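# Move handleless battery from UPS to spill tray upright

## Task

The marked battery has lost its handle. Take it out of the open UPS unit and place it in the spill tray, standing upright when it is left there. Two lifting hooks are available on the bench if useful.

## Robot and tools

ROBOT. Two six-joint UR7e-style arms, left_arm and right_arm, each ending in a two-finger parallel gripper that opens to at most 50 mm. The fingers point along the gripper's +z axis and move apart along its x axis. end_effector_position is the point midway between the pads; fingertips extend 17.5 mm past it. A camera block juts about 10 cm toward the gripper's -y side and rotates with it. Cameras: cam_head_left, cam_head_right, cam_high, cam_low, cam_left_wrist, cam_right_wrist (all 896x504).

FRAMES. Scene frame: origin at table-top height midway between the nominal bases, +z up, +x out over the table, +y toward left_arm (image sides do not match arm names). Calibrated bases: left_arm at (+0.028, +0.440, 0) m, right_arm at (+0.016, -0.394, 0) m, both turned only about 1 degree about z. Each arm reports its hand pose, velocities and wrist-camera pose in its own base frame; fixed cameras and the table use the scene frame. Printed hand positions can be off by a few cm.

THE 18-NUMBER ROW (used by execute_actions and move). One flat list covering both arms, every number in [-1, 1]: left dx, dy, dz, rx, ry, rz, left position, force_limit, speed, then the same nine for the right arm. Always give all 18 even if one arm is idle. The six pose numbers are offsets, not poses: measured from that arm's Hand target when the action or move starts, along that arm's base axes, with 1.0 = 0.6 m for dx/dy/dz and 1.0 = 180 degrees for rx/ry/rz, which together form one rotation vector turning about the Hand target point. Sending six zeros re-asks for the current Hand target. Gripper numbers are absolute settings: position +1 = fully open, about -0.65 = pads meet, -1 = close until blocked (use this to grip). force_limit: -1 about 20 N per pad, 0 about 102 N, +1 about 185 N (start value +1). speed: -1 = 20 mm/s, 0 = 85, +1 = 150 (start +1). A 0 is a real command, so to leave a gripper alone resend its previous three numbers. force_limit and speed only take effect with a position change of at least 0.01; to soften a grip, open first.

TOOLS.
execute_actions(actions, cameras): actions is a list of actions; each action is a table of up to 15 rows, one per 1/30 s step; a short table repeats its last row. Every row in an action is measured from the start pose of that action, so repeating an offset in a new action moves further. An empty list returns full state and images. cameras: list of names, ["all"], or [].
move(target, speed, blend, stop_force, zero, blocking, cameras): straight-line paths toward target, one row or a list of up to 15 rows, all offsets from the same starting Hand targets. speed in m/s, 0.002 to 3.6 (default 0.25); rotation up to twice that in rad/s. blend in m rounds corners of a list. stop_force in N, 3 to 120, ends an arm's path when it feels that much push against its motion; not reliable for light touches or while the gripper rotates; omit it when backing away from a contact. zero (default true) re-zeros force before the move. blocking=false returns early (not allowed with stop_force). Paths do not avoid obstacles or the other arm and cap at 10 s. The result adds a "move:" line: done, off_target, moving, held or fault, plus limits=paced (pose clipped) or limits=held (steps withheld).
wait(seconds 0 to 10); stop() brakes a running move; zoom_image(camera, region [x0,y0,x1,y1] in pixels, at most 504 by 504, on the newest image); zero_wrist_force(arm); read_manual(section); finished_scene(scene = this scene's number), final.

RESULTS. Positions in m, orientation as quat wxyz, velocities in m/s and rad/s, in the arm's base frame. Hand target is the last commanded pose after clipping; the gripper may settle short of it. Joint velocities may read "within noise". Joint torques include the arm's own weight. Wrist force/torque are in gripper axes, with a third line giving the peak since last shown. object_status: 0 moving, 1 blocked while opening, 2 blocked while closing (a grip), 3 reached target or pads met (usually nothing held). Opening in mm is about (250 - position_measured) x 0.202. Tool commands shows present gripper commands. MOTOR HOT warns of heating; fault lines report stops.

CAUTIONS. Orientation commands are clipped to 32 degrees from the measured orientation each step. Arms are stiff: aiming even slightly beyond a firm contact can trigger a fault. About 150 N (plus or minus 25) on any part, or contact torque at a joint limit (138 N m for the big joints, 25.7 N m for wrists), stops that arm for 10 s. Keep arms from pressing each other and never close a gripper on the other arm's fingers; that can end the scene. Avoid paths passing near an arm's own base. Long stretched holds heat motors; 85 C brakes the arm for 30 to 60 s. Move slowly near contacts, set the battery down gently and upright, release only once it is still, and never let anything drop far or leave the table.

Each tool is called after "Request:" in YAML: its name, and indented under it one key for each argument.

## Session

Request:
execute_actions:
  actions: []

Scene clock: 0.00 s.
left_arm: end_effector_position=(+0.4231, +0.1157, +0.1040) position_measured=3 object_status=3 end_effector_quat_wxyz=(+0.023, +0.986, -0.147, +0.079) | right_arm: end_effector_position=(+0.4593, +0.1778, +0.3026) position_measured=3 object_status=3 end_effector_quat_wxyz=(+0.684, +0.338, +0.639, -0.098)
Joint positions: left_arm=[0 -1.623 2.289 -2.385 -1.64 1.862] | right_arm=[4.392 -1.63 -1.97 -2.532 0.311 1.772]
Joint velocities: within noise
Joint torques (N m): no reading
Wrist force (N): no reading
Wrist torque (N m): no reading
Wrist force, peak (N): no reading
Hand target: left_arm +0.4231, +0.1157, +0.1040; +0.023, +0.986, -0.147, +0.079 | right_arm +0.4593, +0.1778, +0.3026; +0.684, +0.338, +0.639, -0.098
Tool commands: left_gripper/position=+1.0 left_gripper/force_limit=+1.0 left_gripper/speed=+1.0 right_gripper/position=+1.0 right_gripper/force_limit=+1.0 right_gripper/speed=+1.0

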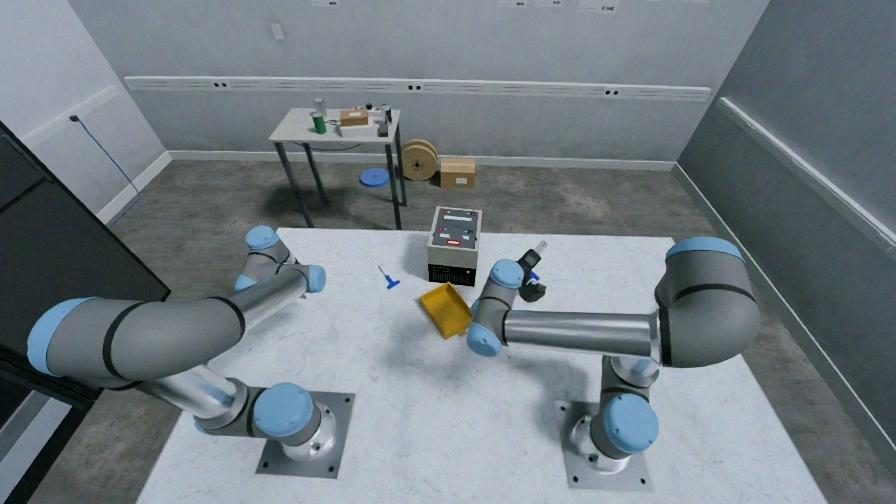

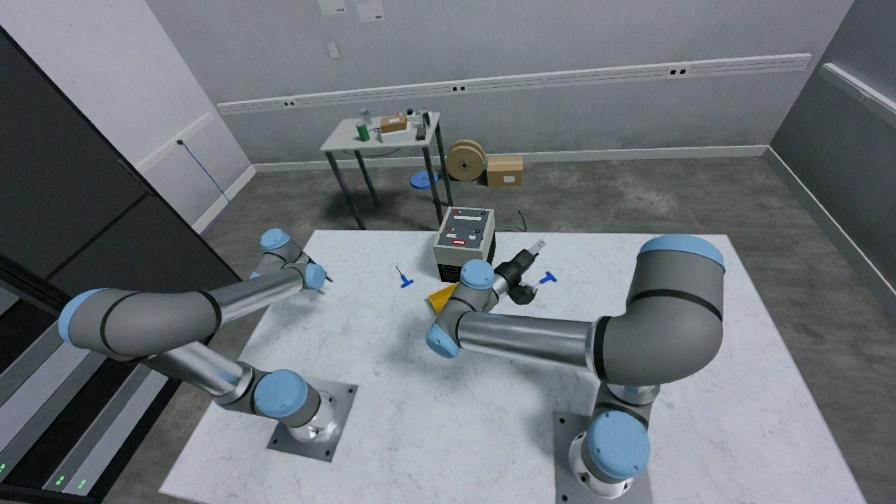

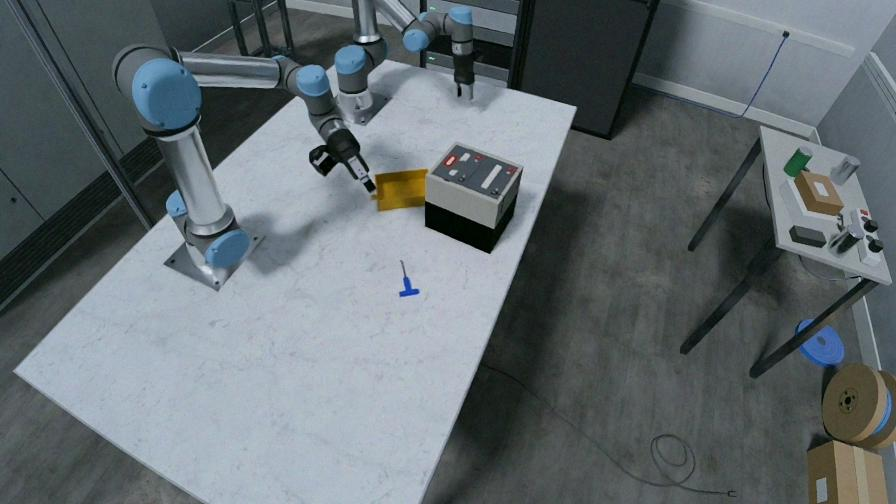

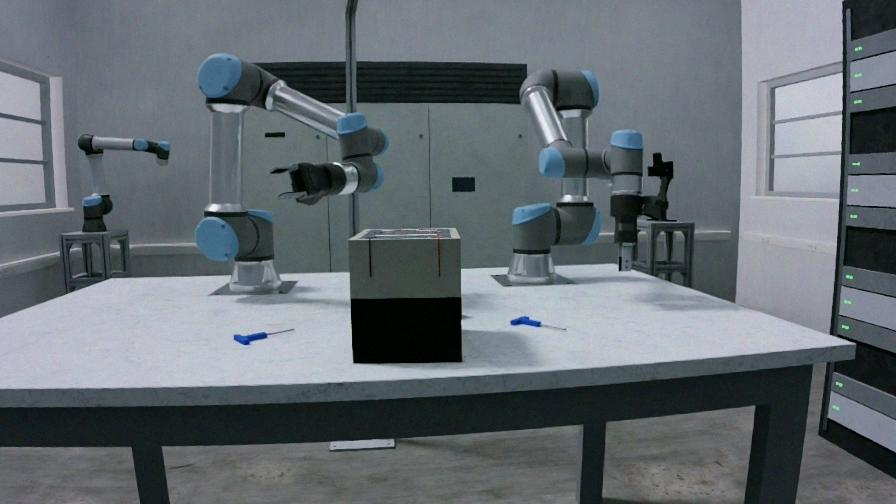

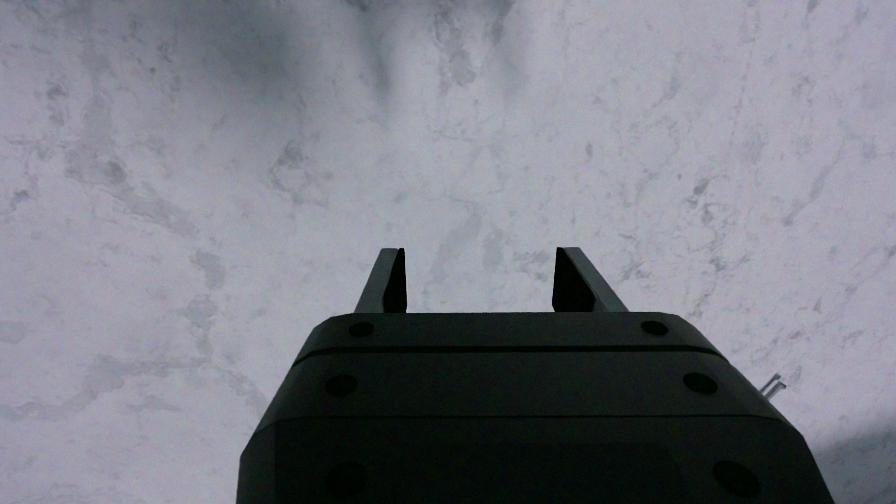

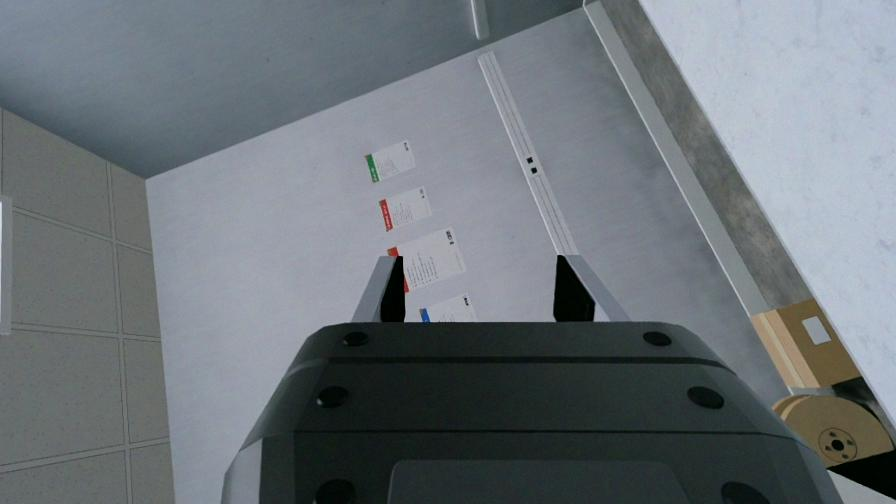

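Request:
zoom_image:
  camera: "cam_high"
  region: [370, 130, 530, 310]

Request:
zoom_image:
  camera: "cam_head_left"
  region: [370, 200, 570, 350]

Request:
zoom_image:
  camera: "cam_low"
  region: [220, 220, 600, 380]

Request:
zoom_image:
  camera: "cam_head_right"
  region: [370, 200, 570, 350]

Scaled by 2.800 from the camera's 896x504 image, which has a finer 1280x720 frame.

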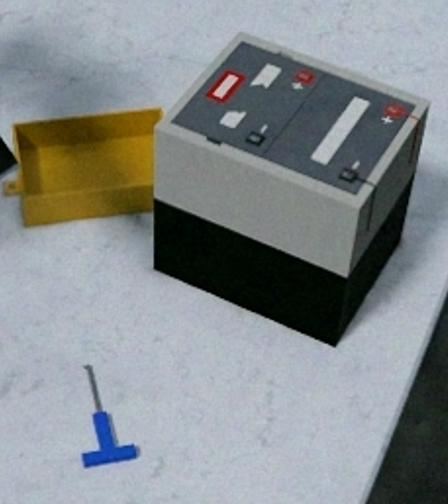

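Scaled by 2.520 from the camera's 896x504 image, which has a finer 1280x720 frame.

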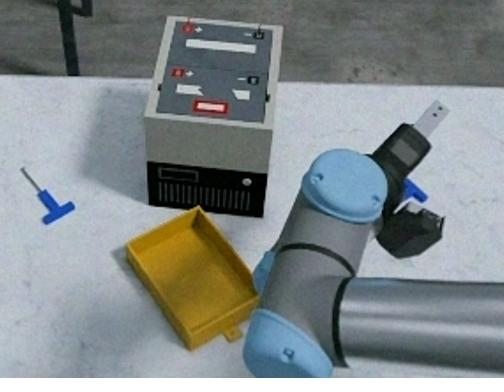

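Scaled by 1.326 from the camera's 896x504 image, which has a finer 1280x720 frame.

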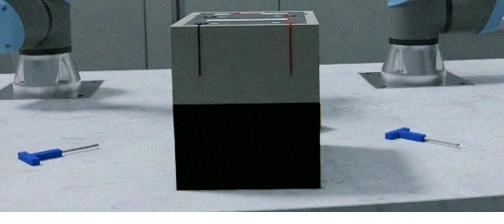

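Scaled by 2.520 from the camera's 896x504 image, which has a finer 1280x720 frame.

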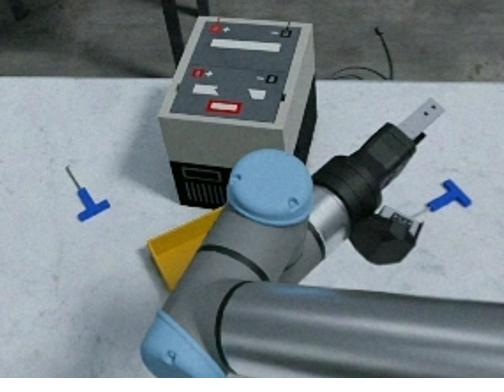

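Request:
move:
  target: [0.08,-0.5,0.66,0.0147,0.05,0.094,1,1,1,0.03,-0.1,0.33,0.071,0.497,0.246,1,1,1]
  speed: 0.4
  cameras: ["all"]

Scene clock: 41.50 s.
left_arm: end_effector_position=(+0.4711, -0.1843, +0.5000) position_measured=3 object_status=3 end_effector_quat_wxyz=(+0.000, +1.000, +0.000, +0.000) | right_arm: end_effector_position=(+0.4774, +0.1178, +0.5006) position_measured=3 object_status=3 end_effector_quat_wxyz=(-0.001, +0.000, +1.000, +0.000)
Joint positions: left_arm=[-0.64 -1.486 1.029 -1.115 -1.571 0.931] | right_arm=[3.657 -1.622 -1.063 -2.028 1.572 -1.055]
Joint torques (N m): left_arm=[3.42 -24.19 -31.6 -1.04 0.42 -1.04] | right_arm=[6.63 15.99 25.66 1.25 1.33 -2.15]
Wrist force (N): left_arm=[0.2 -0.1 -0.4] | right_arm=[0.5 2.2 1.7]
Wrist torque (N m): left_arm=[-0.05 -0.05 -0.13] | right_arm=[0.19 -0.03 -0.09]
Wrist force, peak (N): left_arm=[0.6 1.6 -2.3] | right_arm=[0.6 2.5 1.9]
Hand target: left_arm +0.4711, -0.1843, +0.5000; +0.000, +1.000, +0.000, +0.000 | right_arm +0.4773, +0.1178, +0.5006; -0.001, +0.000, +1.000, +0.000
Off the commanded pose: left_arm 0.000 m, 0 deg | right_arm 0.000 m, 0 deg.
move: done

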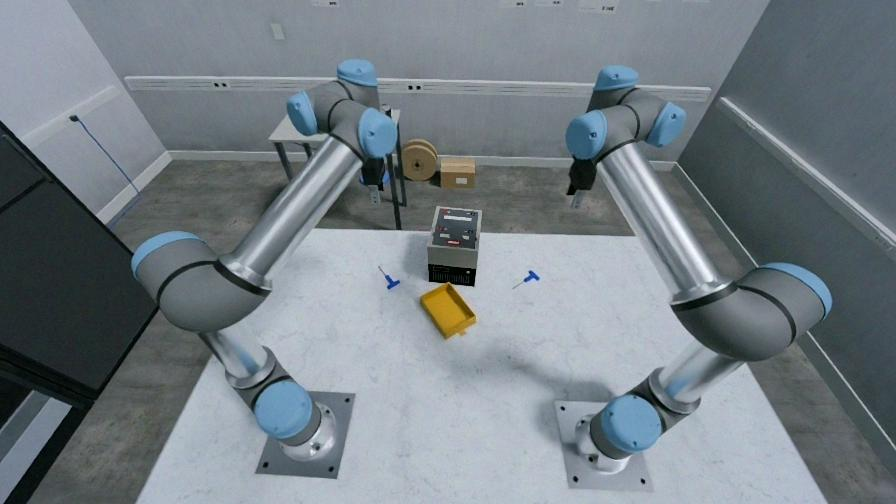

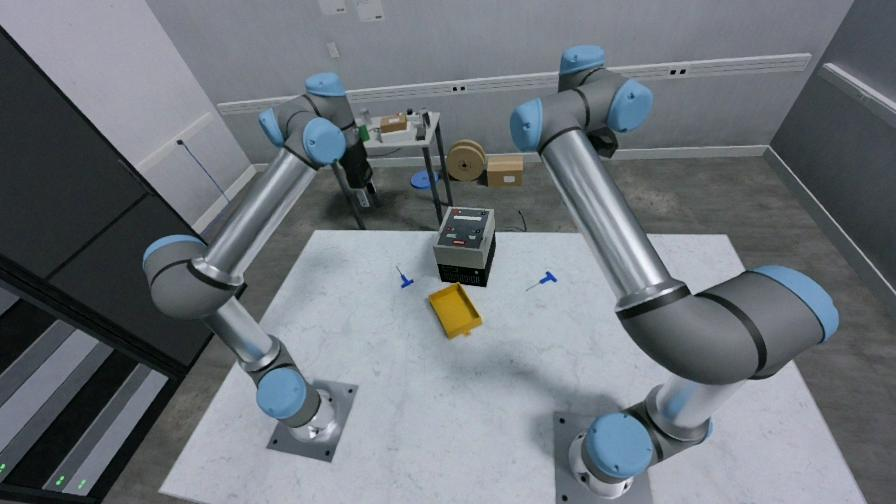

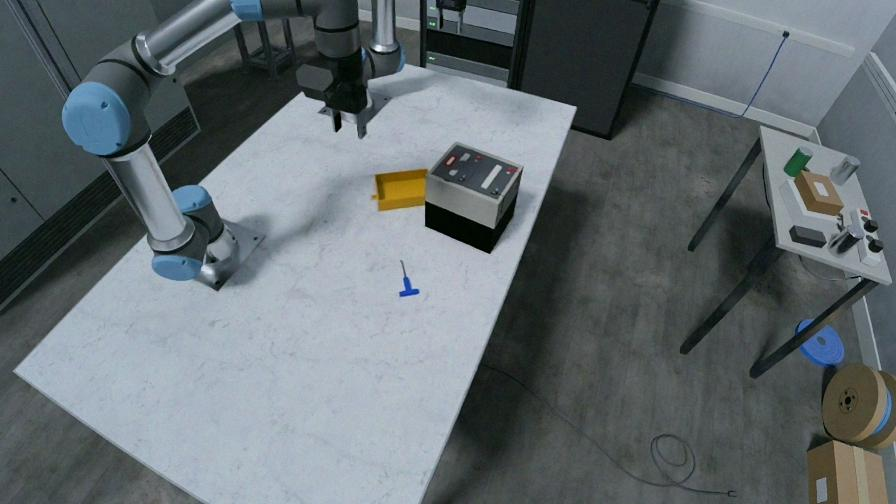

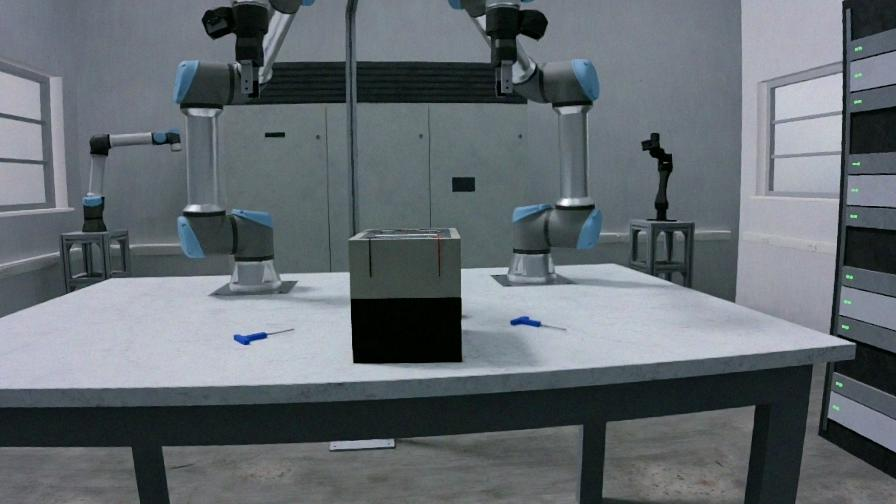

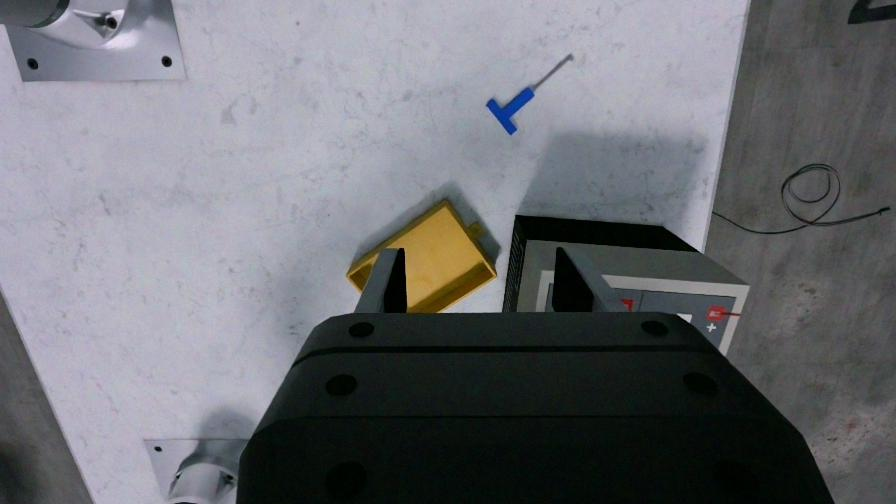

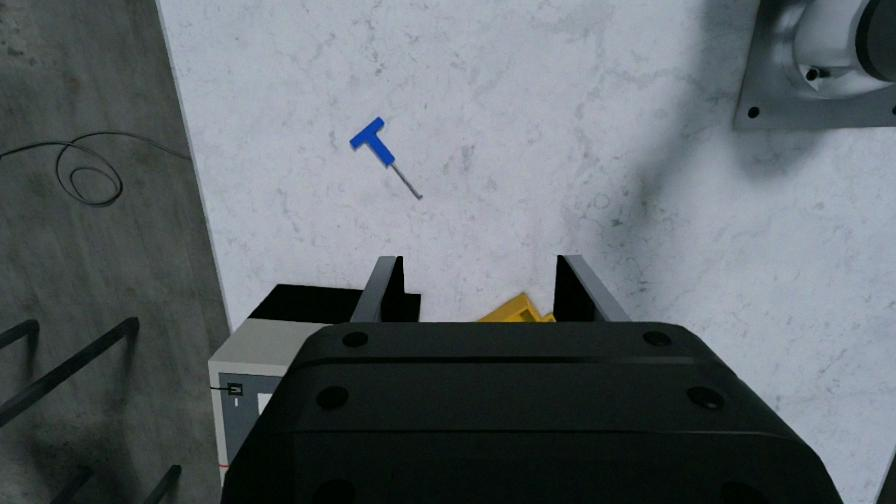

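Request:
zoom_image:
  camera: "cam_left_wrist"
  region: [470, 30, 600, 150]

Request:
zoom_image:
  camera: "cam_right_wrist"
  region: [320, 100, 450, 220]

Request:
move:
  target: [0.25,-0.36,-0.1,0,0,0,1,1,1,0.1,-0.1,-0.3,0,0,0,1,1,1]
  speed: 0.4
  cameras: ["cam_left_wrist", "cam_right_wrist"]

Request:
zoom_image:
  camera: "cam_left_wrist"
  region: [250, 0, 650, 310]

Scaled by 3.877 from the camera's 896x504 image, which has a finer 1280x720 frame.

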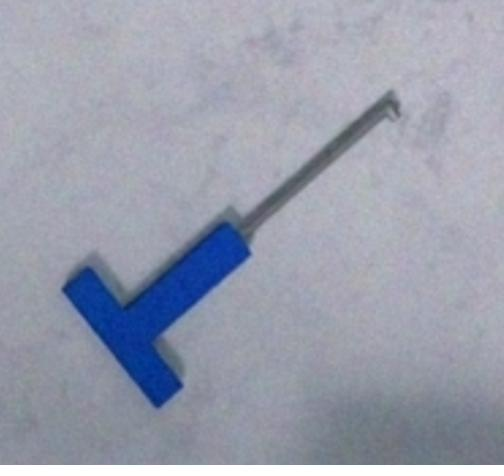

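Scaled by 3.877 from the camera's 896x504 image, which has a finer 1280x720 frame.

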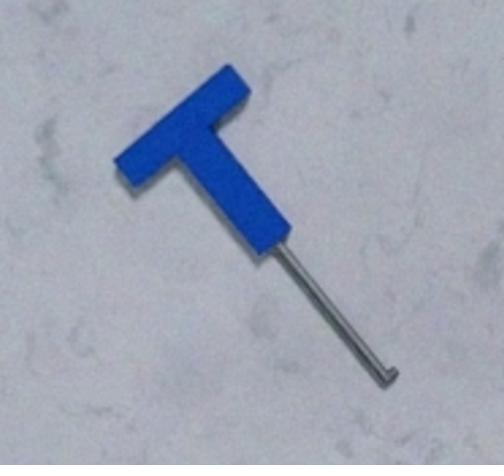

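Scene clock: 76.47 s.
left_arm: end_effector_position=(+0.6204, -0.3998, +0.4394) position_measured=3 object_status=3 end_effector_quat_wxyz=(+0.008, +1.000, +0.000, +0.011) | right_arm: end_effector_position=(+0.5373, +0.0578, +0.3206) position_measured=3 object_status=3 end_effector_quat_wxyz=(-0.001, +0.000, +1.000, +0.000)
Joint positions: left_arm=[-0.756 -0.728 0.035 -0.905 -1.567 0.816] | right_arm=[3.497 -1.647 -1.511 -1.556 1.572 -1.216]
Joint torques (N m): left_arm=[-2.86 -46.85 -28.83 -0.6 -0.85 -0.99] | right_arm=[11.34 35.81 17.73 5.52 1.34 1.94]
Wrist force (N): left_arm=[0.4 0.1 -0.5] | right_arm=[0.6 2.1 1.6]
Wrist torque (N m): left_arm=[0.03 -0.06 -0.10] | right_arm=[0.14 -0.03 -0.09]
Wrist force, peak (N): left_arm=[-1.7 -3.4 -1.4] | right_arm=[-0.2 1.2 4.6]
Hand target: left_arm +0.6211, -0.4003, +0.4400; +0.000, +1.000, +0.000, +0.000 | right_arm +0.5373, +0.0578, +0.3206; -0.001, +0.000, +1.000, +0.000
Off the commanded pose: left_arm 0.001 m, 2 deg | right_arm 0.000 m, 0 deg.
elbow stopped short (left arm): the move would have taken joint 3 (elbow) straighter than the controller allows.
move: done
Images, in order (width x height): cam_left_wrist 896x504, cam_right_wrist 896x504.

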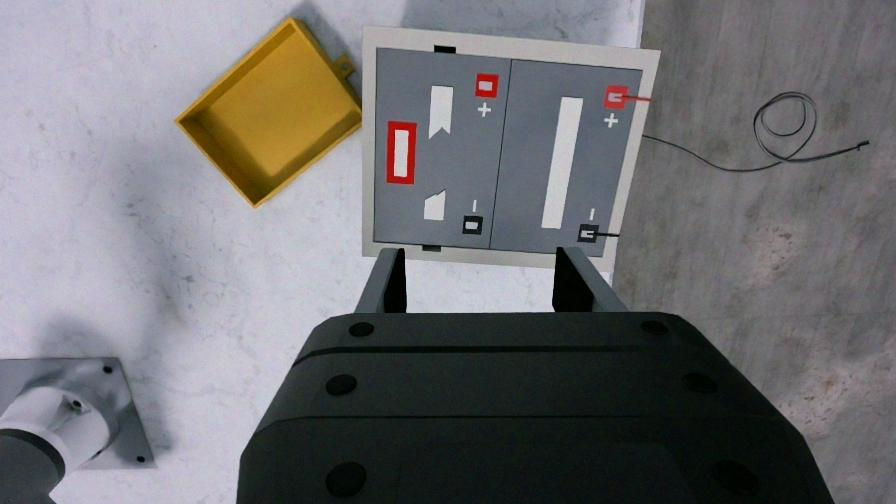

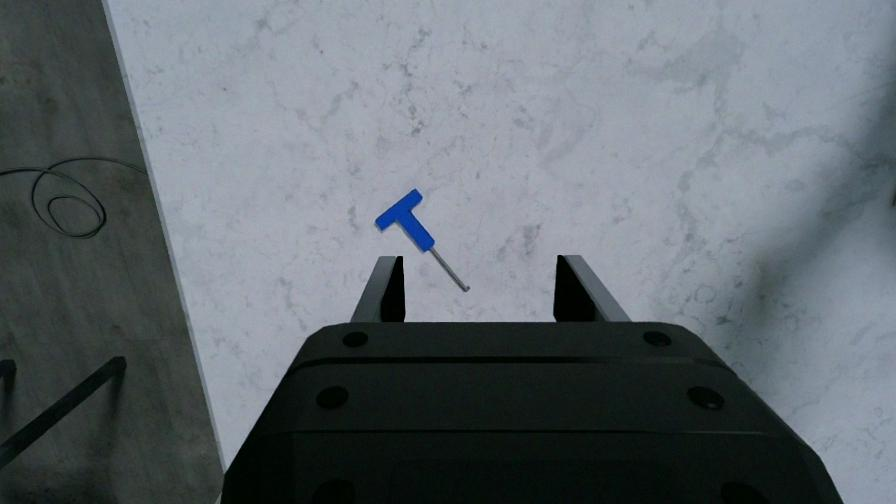

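Scaled by 1.260 from the camera's 896x504 image, which has a finer 1280x720 frame.

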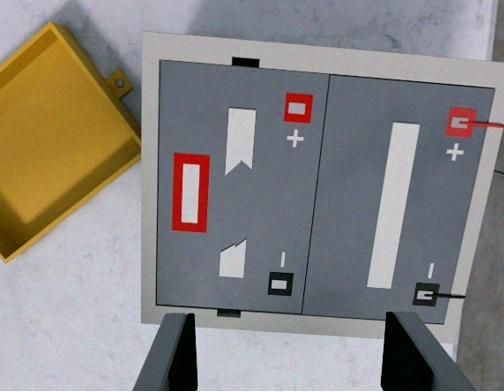

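Request:
zoom_image:
  camera: "cam_left_wrist"
  region: [400, 30, 490, 80]

Request:
zoom_image:
  camera: "cam_left_wrist"
  region: [390, 215, 480, 265]

Request:
move:
  target: [-0.05,0.2,-0.2,0,0,0,1,1,1,0.095,-0.1,-0.15,0,0,0,1,1,1]
  speed: 0.4
  cameras: ["cam_left_wrist", "cam_right_wrist"]

Request:
zoom_image:
  camera: "cam_left_wrist"
  region: [350, 40, 570, 200]

Scaled by 5.600 from the camera's 896x504 image, which has a finer 1280x720 frame.

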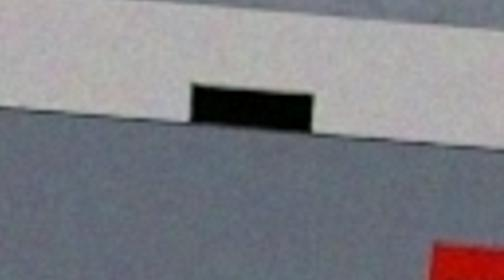

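Scaled by 5.600 from the camera's 896x504 image, which has a finer 1280x720 frame.

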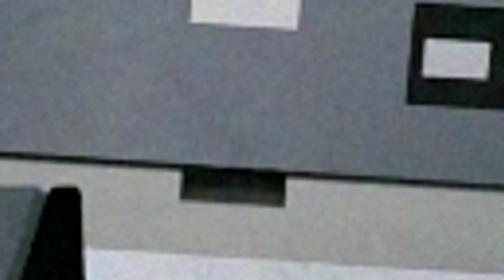

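Scene clock: 85.33 s.
left_arm: end_effector_position=(+0.5911, -0.2804, +0.3199) position_measured=3 object_status=3 end_effector_quat_wxyz=(+0.000, +1.000, +0.000, +0.000) | right_arm: end_effector_position=(+0.5943, -0.0022, +0.2307) position_measured=3 object_status=3 end_effector_quat_wxyz=(-0.001, +0.000, +1.000, +0.000)
Joint positions: left_arm=[-0.648 -1.213 1.166 -1.525 -1.57 0.923] | right_arm=[3.364 -1.802 -1.562 -1.35 1.572 -1.349]
Joint torques (N m): left_arm=[2.73 -51.74 -22.62 -5.04 -2.67 0.7] | right_arm=[5.35 27.9 17.91 4.95 1.24 0.76]
Wrist force (N): left_arm=[0.2 0.1 -0.3] | right_arm=[0.5 2.2 1.6]
Wrist torque (N m): left_arm=[0.04 -0.04 0.01] | right_arm=[0.16 -0.01 -0.10]
Wrist force, peak (N): left_arm=[-0.7 -2.2 6.7] | right_arm=[-0.8 0.4 4.6]
Hand target: left_arm +0.5911, -0.2803, +0.3200; +0.000, +1.000, +0.000, +0.000 | right_arm +0.5943, -0.0022, +0.2306; -0.001, +0.000, +1.000, +0.000
Off the commanded pose: left_arm 0.000 m, 0 deg | right_arm 0.000 m, 0 deg.
move: done
Images, in order (width x height): cam_left_wrist 896x504, cam_right_wrist 896x504.

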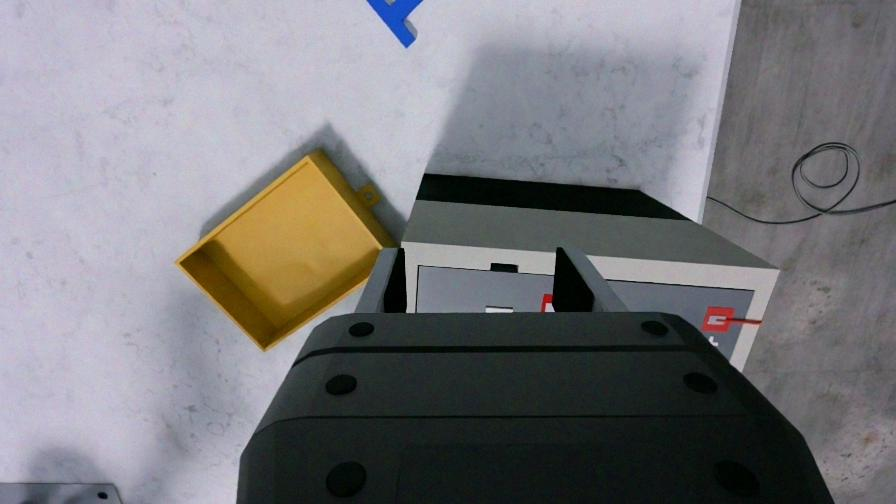

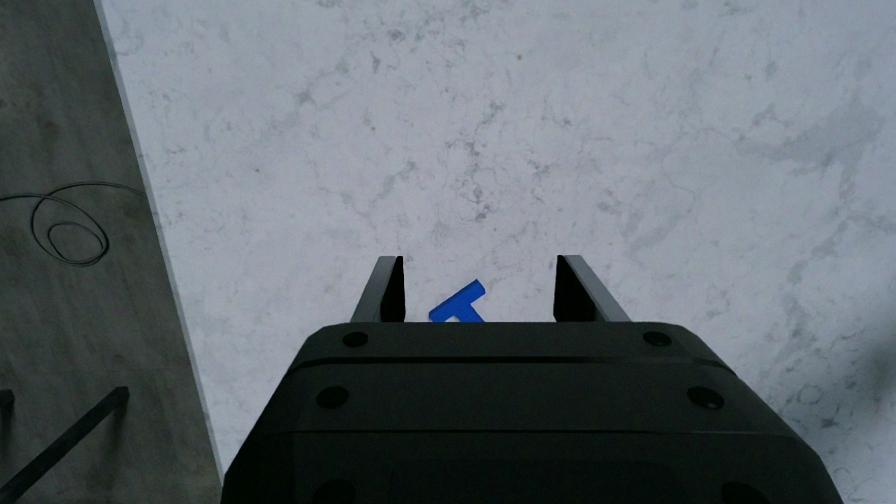

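Scaled by 2.291 from the camera's 896x504 image, which has a finer 1280x720 frame.

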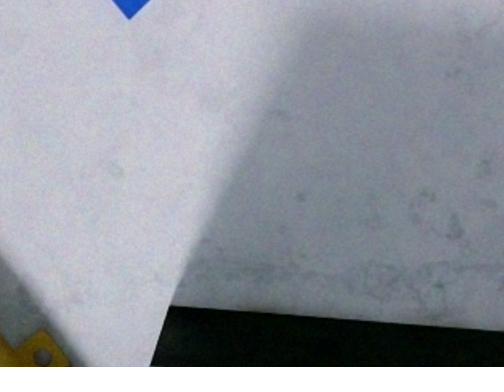

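Request:
move:
  target: [-0.0635,0.2328,-0.333,0,0,-0.2667,1,1,1,-0.028,0.2203,-0.1845,0,0,0.208,1,1,1]
  speed: 0.4
  cameras: ["cam_left_wrist", "cam_right_wrist", "cam_low"]

Scene clock: 210.20 s.
left_arm: end_effector_position=(+0.5530, -0.1406, +0.1202) position_measured=3 object_status=3 end_effector_quat_wxyz=(+0.000, +0.914, -0.407, +0.000) end_effector_velocity=(-0.001, +0.000, -0.001) end_effector_angular_velocity=(+0.001, +0.001, -0.005) | right_arm: end_effector_position=(+0.5775, +0.1300, +0.1198) position_measured=3 object_status=3 end_effector_quat_wxyz=(-0.001, -0.321, +0.947, +0.000)
Joint positions: left_arm=[-0.485 -1.3 1.815 -2.085 -1.571 1.924] | right_arm=[3.59 -1.889 -1.75 -1.075 1.571 -1.776]
Joint velocities: left_arm=[0 0 0.002 0 0 0.005] | right_arm=[within noise]
Joint torques (N m): left_arm=[-6.06 -45.92 -18.39 -3.69 0.11 1.19] | right_arm=[-8.11 46.09 27.73 2.19 0.06 0.33]
Wrist force (N): left_arm=[0.2 0.2 -0.3] | right_arm=[0.5 2.2 1.9]
Wrist torque (N m): left_arm=[0.04 -0.04 -0.07] | right_arm=[0.16 -0.01 -0.08]
Wrist force, peak (N): left_arm=[0.6 1.5 -2.4] | right_arm=[-0.2 3.6 3.3]
Hand target: left_arm +0.5530, -0.1406, +0.1202; +0.000, +0.913, -0.407, +0.000 | right_arm +0.5775, +0.1300, +0.1199; -0.001, -0.321, +0.947, +0.000
Off the commanded pose: left_arm 0.000 m, 0 deg | right_arm 0.000 m, 0 deg.
move: done
Images, in order (width x height): cam_low 896x504, cam_left_wrist 896x504, cam_right_wrist 896x504.

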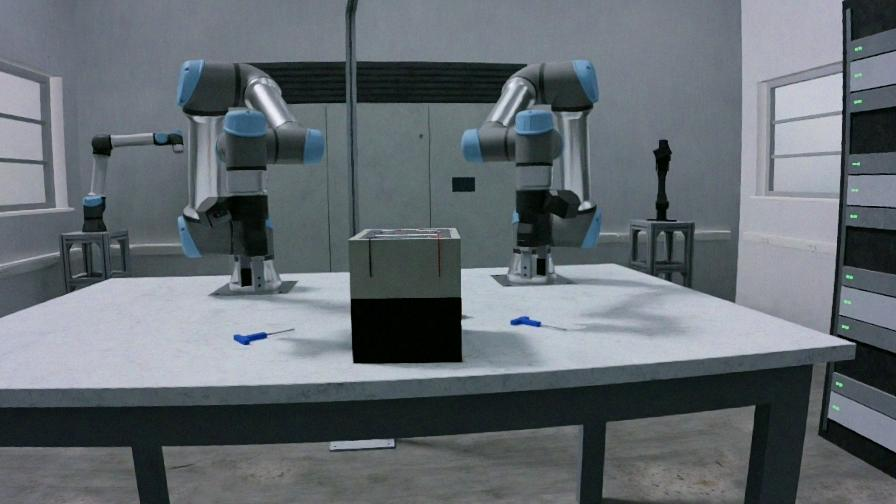

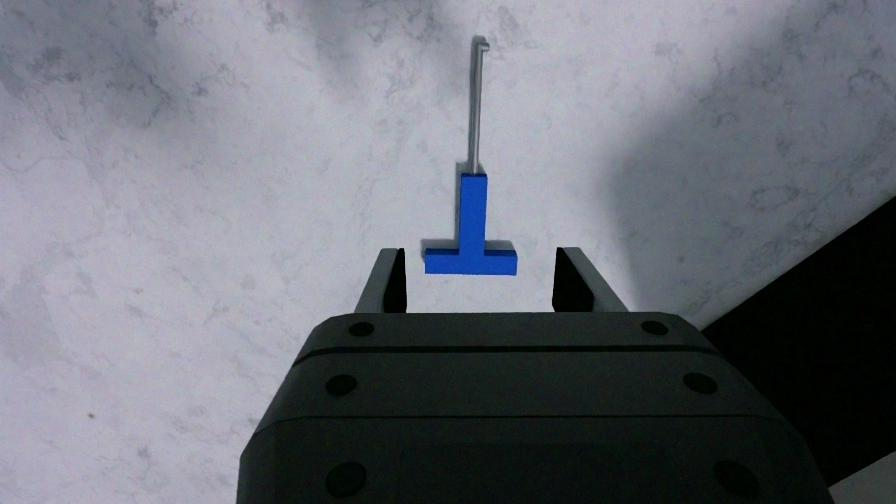

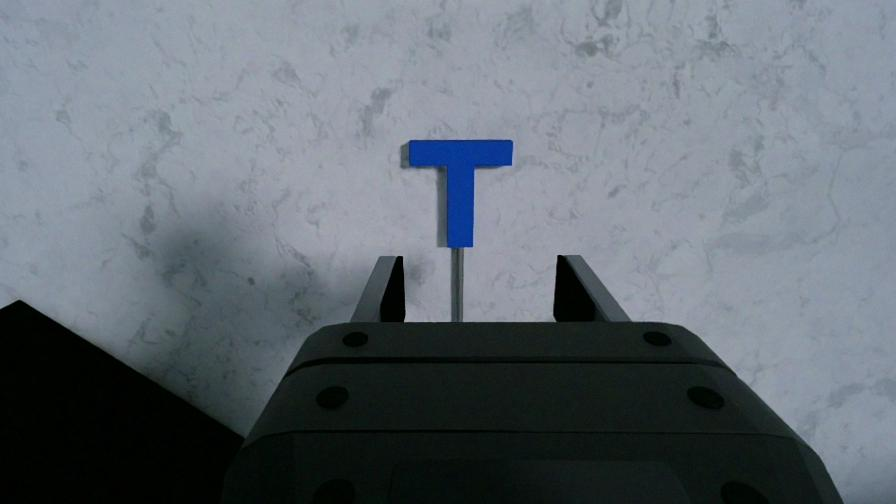

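Request:
move:
  target:
    - [0.0038,-0.0043,-0.1333,0,0,0,1,1,1,0.0075,-0.0017,-0.1333,0,0,0,1,1,1]
    - [0.0038,-0.0043,-0.165,0,0,0,1,1,1,0.0075,-0.0017,-0.1645,0,0,0,1,1,1]
  speed: [0.1,0.03]
  stop_force: 10

Request:
move:
  target: [0,0,0,0,0,0,-1,-0.5,0,0,0,0,0,0,0,-1,-0.5,0]

Request:
move:
  target: [0,0,0.08,0,0,0,-1,-0.5,0,0,0,0.08,0,0,0,-1,-0.5,0]
  speed: 0.15
  cameras: ["cam_left_wrist", "cam_right_wrist"]

Scene clock: 225.77 s.
left_arm: end_effector_position=(+0.5553, -0.1432, +0.0212) position_measured=3 object_status=3 end_effector_quat_wxyz=(+0.000, +0.913, -0.407, +0.000) | right_arm: end_effector_position=(+0.5820, +0.1290, +0.0212) position_measured=3 object_status=3 end_effector_quat_wxyz=(-0.001, -0.321, +0.947, +0.000)
Joint positions: left_arm=[-0.487 -1.15 1.91 -2.332 -1.571 1.922] | right_arm=[3.585 -2.034 -1.839 -0.84 1.571 -1.781]
Joint torques (N m): left_arm=[7.2 -48.49 -28.2 -0.7 2.42 0.9] | right_arm=[12.01 49.61 25.58 1.26 -0.96 1.98]
Wrist force (N): left_arm=[0.3 0.0 -0.4] | right_arm=[0.4 2.2 1.9]
Wrist torque (N m): left_arm=[-0.01 -0.05 0.04] | right_arm=[0.15 0.00 0.01]
Wrist force, peak (N): left_arm=[0.3 0.1 -2.6] | right_arm=[0.6 2.1 3.5]
Hand target: left_arm +0.5553, -0.1432, +0.0212; +0.000, +0.913, -0.407, +0.000 | right_arm +0.5820, +0.1290, +0.0212; -0.001, -0.321, +0.947, +0.000
Off the commanded pose: left_arm 0.000 m, 0 deg | right_arm 0.000 m, 0 deg.
move: done

Scene clock: 226.43 s.
left_arm: end_effector_position=(+0.5553, -0.1432, +0.0212) position_measured=185 object_status=2 end_effector_quat_wxyz=(+0.000, +0.913, -0.407, +0.000) | right_arm: end_effector_position=(+0.5820, +0.1290, +0.0212) position_measured=185 object_status=2 end_effector_quat_wxyz=(-0.001, -0.321, +0.947, +0.000)
Joint positions: left_arm=[-0.487 -1.15 1.91 -2.332 -1.571 1.922] | right_arm=[3.585 -2.034 -1.839 -0.84 1.571 -1.781]
Joint torques (N m): left_arm=[7.33 -48.27 -26.65 -1.46 2.54 0.88] | right_arm=[11.06 49.68 24.69 2.11 -1.73 1.99]
Wrist force (N): left_arm=[0.0 0.0 0.0] | right_arm=[0.3 2.2 2.0]
Wrist torque (N m): left_arm=[-0.02 0.00 0.04] | right_arm=[0.15 0.00 0.00]
Wrist force, peak (N): left_arm=[0.3 -0.2 -0.6] | right_arm=[0.6 2.5 2.1]
Hand target: left_arm +0.5553, -0.1432, +0.0212; +0.000, +0.913, -0.407, +0.000 | right_arm +0.5820, +0.1290, +0.0212; -0.001, -0.321, +0.947, +0.000
Off the commanded pose: left_arm 0.000 m, 0 deg | right_arm 0.000 m, 0 deg.
move: done

Scene clock: 227.30 s.
left_arm: end_effector_position=(+0.5553, -0.1432, +0.0692) position_measured=185 object_status=2 end_effector_quat_wxyz=(+0.000, +0.913, -0.407, +0.000) | right_arm: end_effector_position=(+0.5821, +0.1290, +0.0692) position_measured=185 object_status=2 end_effector_quat_wxyz=(-0.001, -0.321, +0.947, +0.000)
Joint positions: left_arm=[-0.487 -1.227 1.867 -2.212 -1.571 1.922] | right_arm=[3.585 -1.962 -1.797 -0.955 1.571 -1.781]
Joint torques (N m): left_arm=[2.92 -35.13 -18.24 -3.19 2.55 -0.44] | right_arm=[8.1 37.88 17.28 3.69 -1.17 1.25]
Wrist force (N): left_arm=[0.2 0.3 0.4] | right_arm=[0.6 2.1 2.2]
Wrist torque (N m): left_arm=[0.07 -0.02 0.05] | right_arm=[0.14 -0.01 0.01]
Wrist force, peak (N): left_arm=[0.2 0.0 2.2] | right_arm=[0.6 2.4 4.5]
Hand target: left_arm +0.5553, -0.1432, +0.0692; +0.000, +0.913, -0.407, +0.000 | right_arm +0.5820, +0.1290, +0.0692; -0.001, -0.321, +0.947, +0.000
Off the commanded pose: left_arm 0.000 m, 0 deg | right_arm 0.000 m, 0 deg.
move: done
Images, in order (width x height): cam_left_wrist 896x504, cam_right_wrist 896x504.

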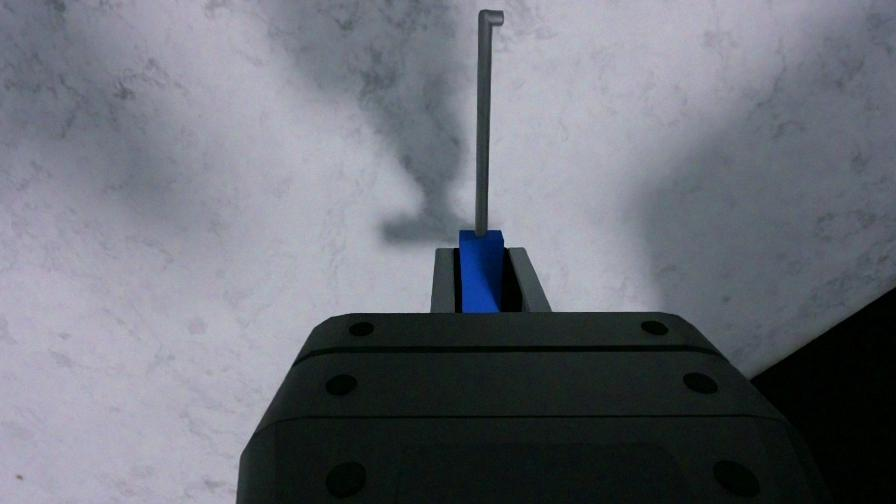

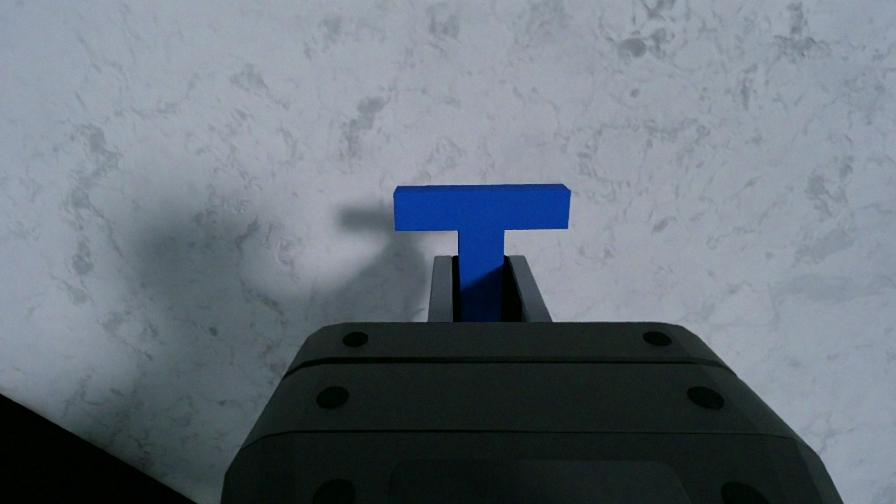

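Request:
move:
  target:
    - [-0.553,-0.705,0.04,0,0,0.767,-1,-0.5,0,0,0,0.04,0,0,0,-1,-0.5,0]
    - [-0.553,-0.705,-0.078,0,0,0.767,-1,-0.5,0,0,0,0.04,0,0,0,-1,-0.5,0]
  speed: [0.5,0.15]

Request:
move:
  target: [0,0,0,0,0,0,0.6,-0.5,0,0,0,0,0,0,0,-1,-0.5,0]

Request:
move:
  target:
    - [0,0,0.15,0,0,0,0.6,-0.5,0,0,0,0,0,0,0,-1,-0.5,0]
    - [-0.03,0.6,0.3,0,0,0,0.6,-0.5,0,0,0,0,0,0,0,-1,-0.5,0]
  speed: [0.2,0.4]
  blend: 0.03
  cameras: ["cam_left_wrist","cam_head_left"]

Scene clock: 251.67 s.
left_arm: end_effector_position=(+0.2235, -0.5662, +0.0224) position_measured=185 object_status=2 end_effector_quat_wxyz=(+0.000, +0.707, +0.707, +0.000) | right_arm: end_effector_position=(+0.5820, +0.1290, +0.0932) position_measured=185 object_status=2 end_effector_quat_wxyz=(-0.001, -0.321, +0.947, +0.000)
Joint positions: left_arm=[-1.416 -1.086 1.8 -2.284 -1.571 -1.416] | right_arm=[3.585 -1.93 -1.771 -1.013 1.571 -1.781]
Joint torques (N m): left_arm=[-1.93 -40.02 -24.93 -4.6 -2.68 1.04] | right_arm=[2.25 31.59 14.23 5.18 0.97 0.92]
Wrist force (N): left_arm=[0.4 0.4 -0.2] | right_arm=[0.5 2.1 2.3]
Wrist torque (N m): left_arm=[0.06 -0.07 0.05] | right_arm=[0.15 -0.01 0.02]
Wrist force, peak (N): left_arm=[6.8 -0.7 -16.9] | right_arm=[0.6 2.2 2.7]
Hand target: left_arm +0.2235, -0.5662, +0.0224; +0.000, +0.707, +0.707, +0.000 | right_arm +0.5820, +0.1290, +0.0932; -0.001, -0.321, +0.947, +0.000
Off the commanded pose: left_arm 0.000 m, 0 deg | right_arm 0.000 m, 0 deg.
move: done

Scene clock: 252.20 s.
left_arm: end_effector_position=(+0.2235, -0.5662, +0.0224) position_measured=63 object_status=3 end_effector_quat_wxyz=(+0.000, +0.707, +0.707, +0.000) | right_arm: end_effector_position=(+0.5820, +0.1290, +0.0932) position_measured=185 object_status=2 end_effector_quat_wxyz=(-0.001, -0.321, +0.947, +0.000)
Joint positions: left_arm=[-1.416 -1.086 1.8 -2.284 -1.571 -1.416] | right_arm=[3.585 -1.93 -1.771 -1.013 1.571 -1.781]
Joint torques (N m): left_arm=[-1.99 -36.34 -22.02 -5.11 -2.63 1.06] | right_arm=[2 30.78 15.26 5.12 1.22 0.93]
Wrist force (N): left_arm=[0.3 0.5 -0.8] | right_arm=[0.2 2.2 2.3]
Wrist torque (N m): left_arm=[0.07 -0.06 0.05] | right_arm=[0.15 0.03 0.02]
Wrist force, peak (N): left_arm=[0.3 0.5 -1.0] | right_arm=[0.3 2.2 2.6]
Hand target: left_arm +0.2235, -0.5662, +0.0224; +0.000, +0.707, +0.707, +0.000 | right_arm +0.5820, +0.1290, +0.0932; -0.001, -0.321, +0.947, +0.000
Off the commanded pose: left_arm 0.000 m, 0 deg | right_arm 0.000 m, 0 deg.
move: done

Scene clock: 254.13 s.
left_arm: end_effector_position=(+0.2055, -0.2064, +0.2024) position_measured=63 object_status=3 end_effector_quat_wxyz=(+0.000, +0.707, +0.707, +0.000) | right_arm: end_effector_position=(+0.5820, +0.1290, +0.0932) position_measured=185 object_status=2 end_effector_quat_wxyz=(-0.001, -0.321, +0.947, +0.000)
Joint positions: left_arm=[-1.263 -2.138 2.29 -1.722 -1.57 -1.264] | right_arm=[3.585 -1.93 -1.771 -1.013 1.571 -1.781]
Joint torques (N m): left_arm=[6.65 -10.94 -20.41 -0.61 2.63 0.89] | right_arm=[0.34 30.14 15.68 5.29 1.36 1.06]
Wrist force (N): left_arm=[0.2 0.2 -0.5] | right_arm=[0.5 2.3 2.3]
Wrist torque (N m): left_arm=[0.01 -0.03 0.05] | right_arm=[0.18 -0.02 0.01]
Wrist force, peak (N): left_arm=[-3.8 0.5 -2.4] | right_arm=[0.5 2.4 2.4]
Hand target: left_arm +0.2055, -0.2062, +0.2024; +0.000, +0.707, +0.707, +0.000 | right_arm +0.5820, +0.1290, +0.0932; -0.001, -0.321, +0.947, +0.000
Off the commanded pose: left_arm 0.000 m, 0 deg | right_arm 0.000 m, 0 deg.
move: done
Images, in order (width x height): cam_head_left 896x504, cam_left_wrist 896x504.

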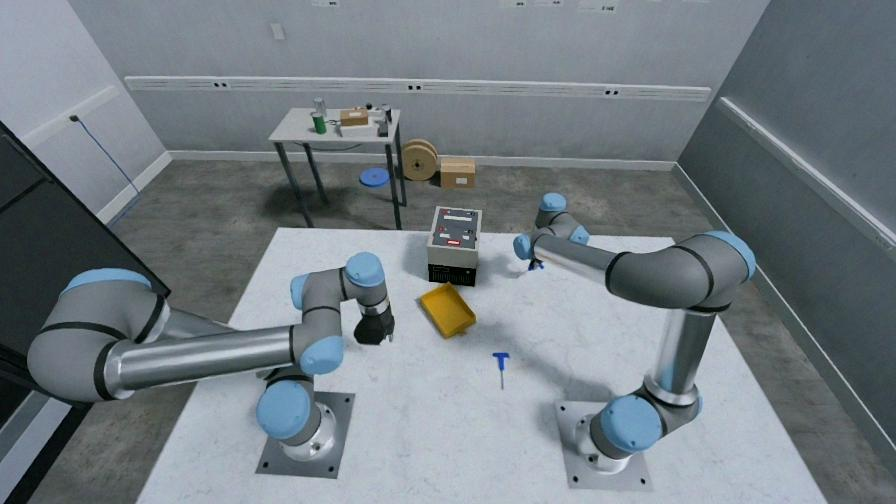

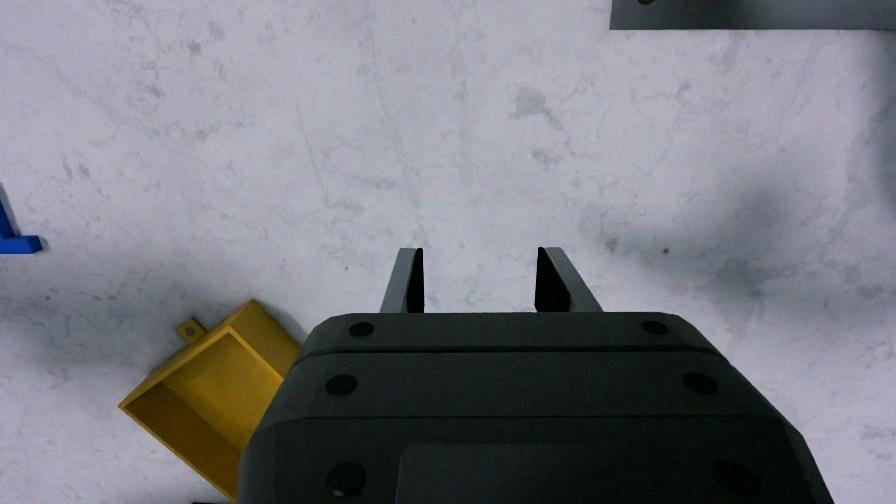

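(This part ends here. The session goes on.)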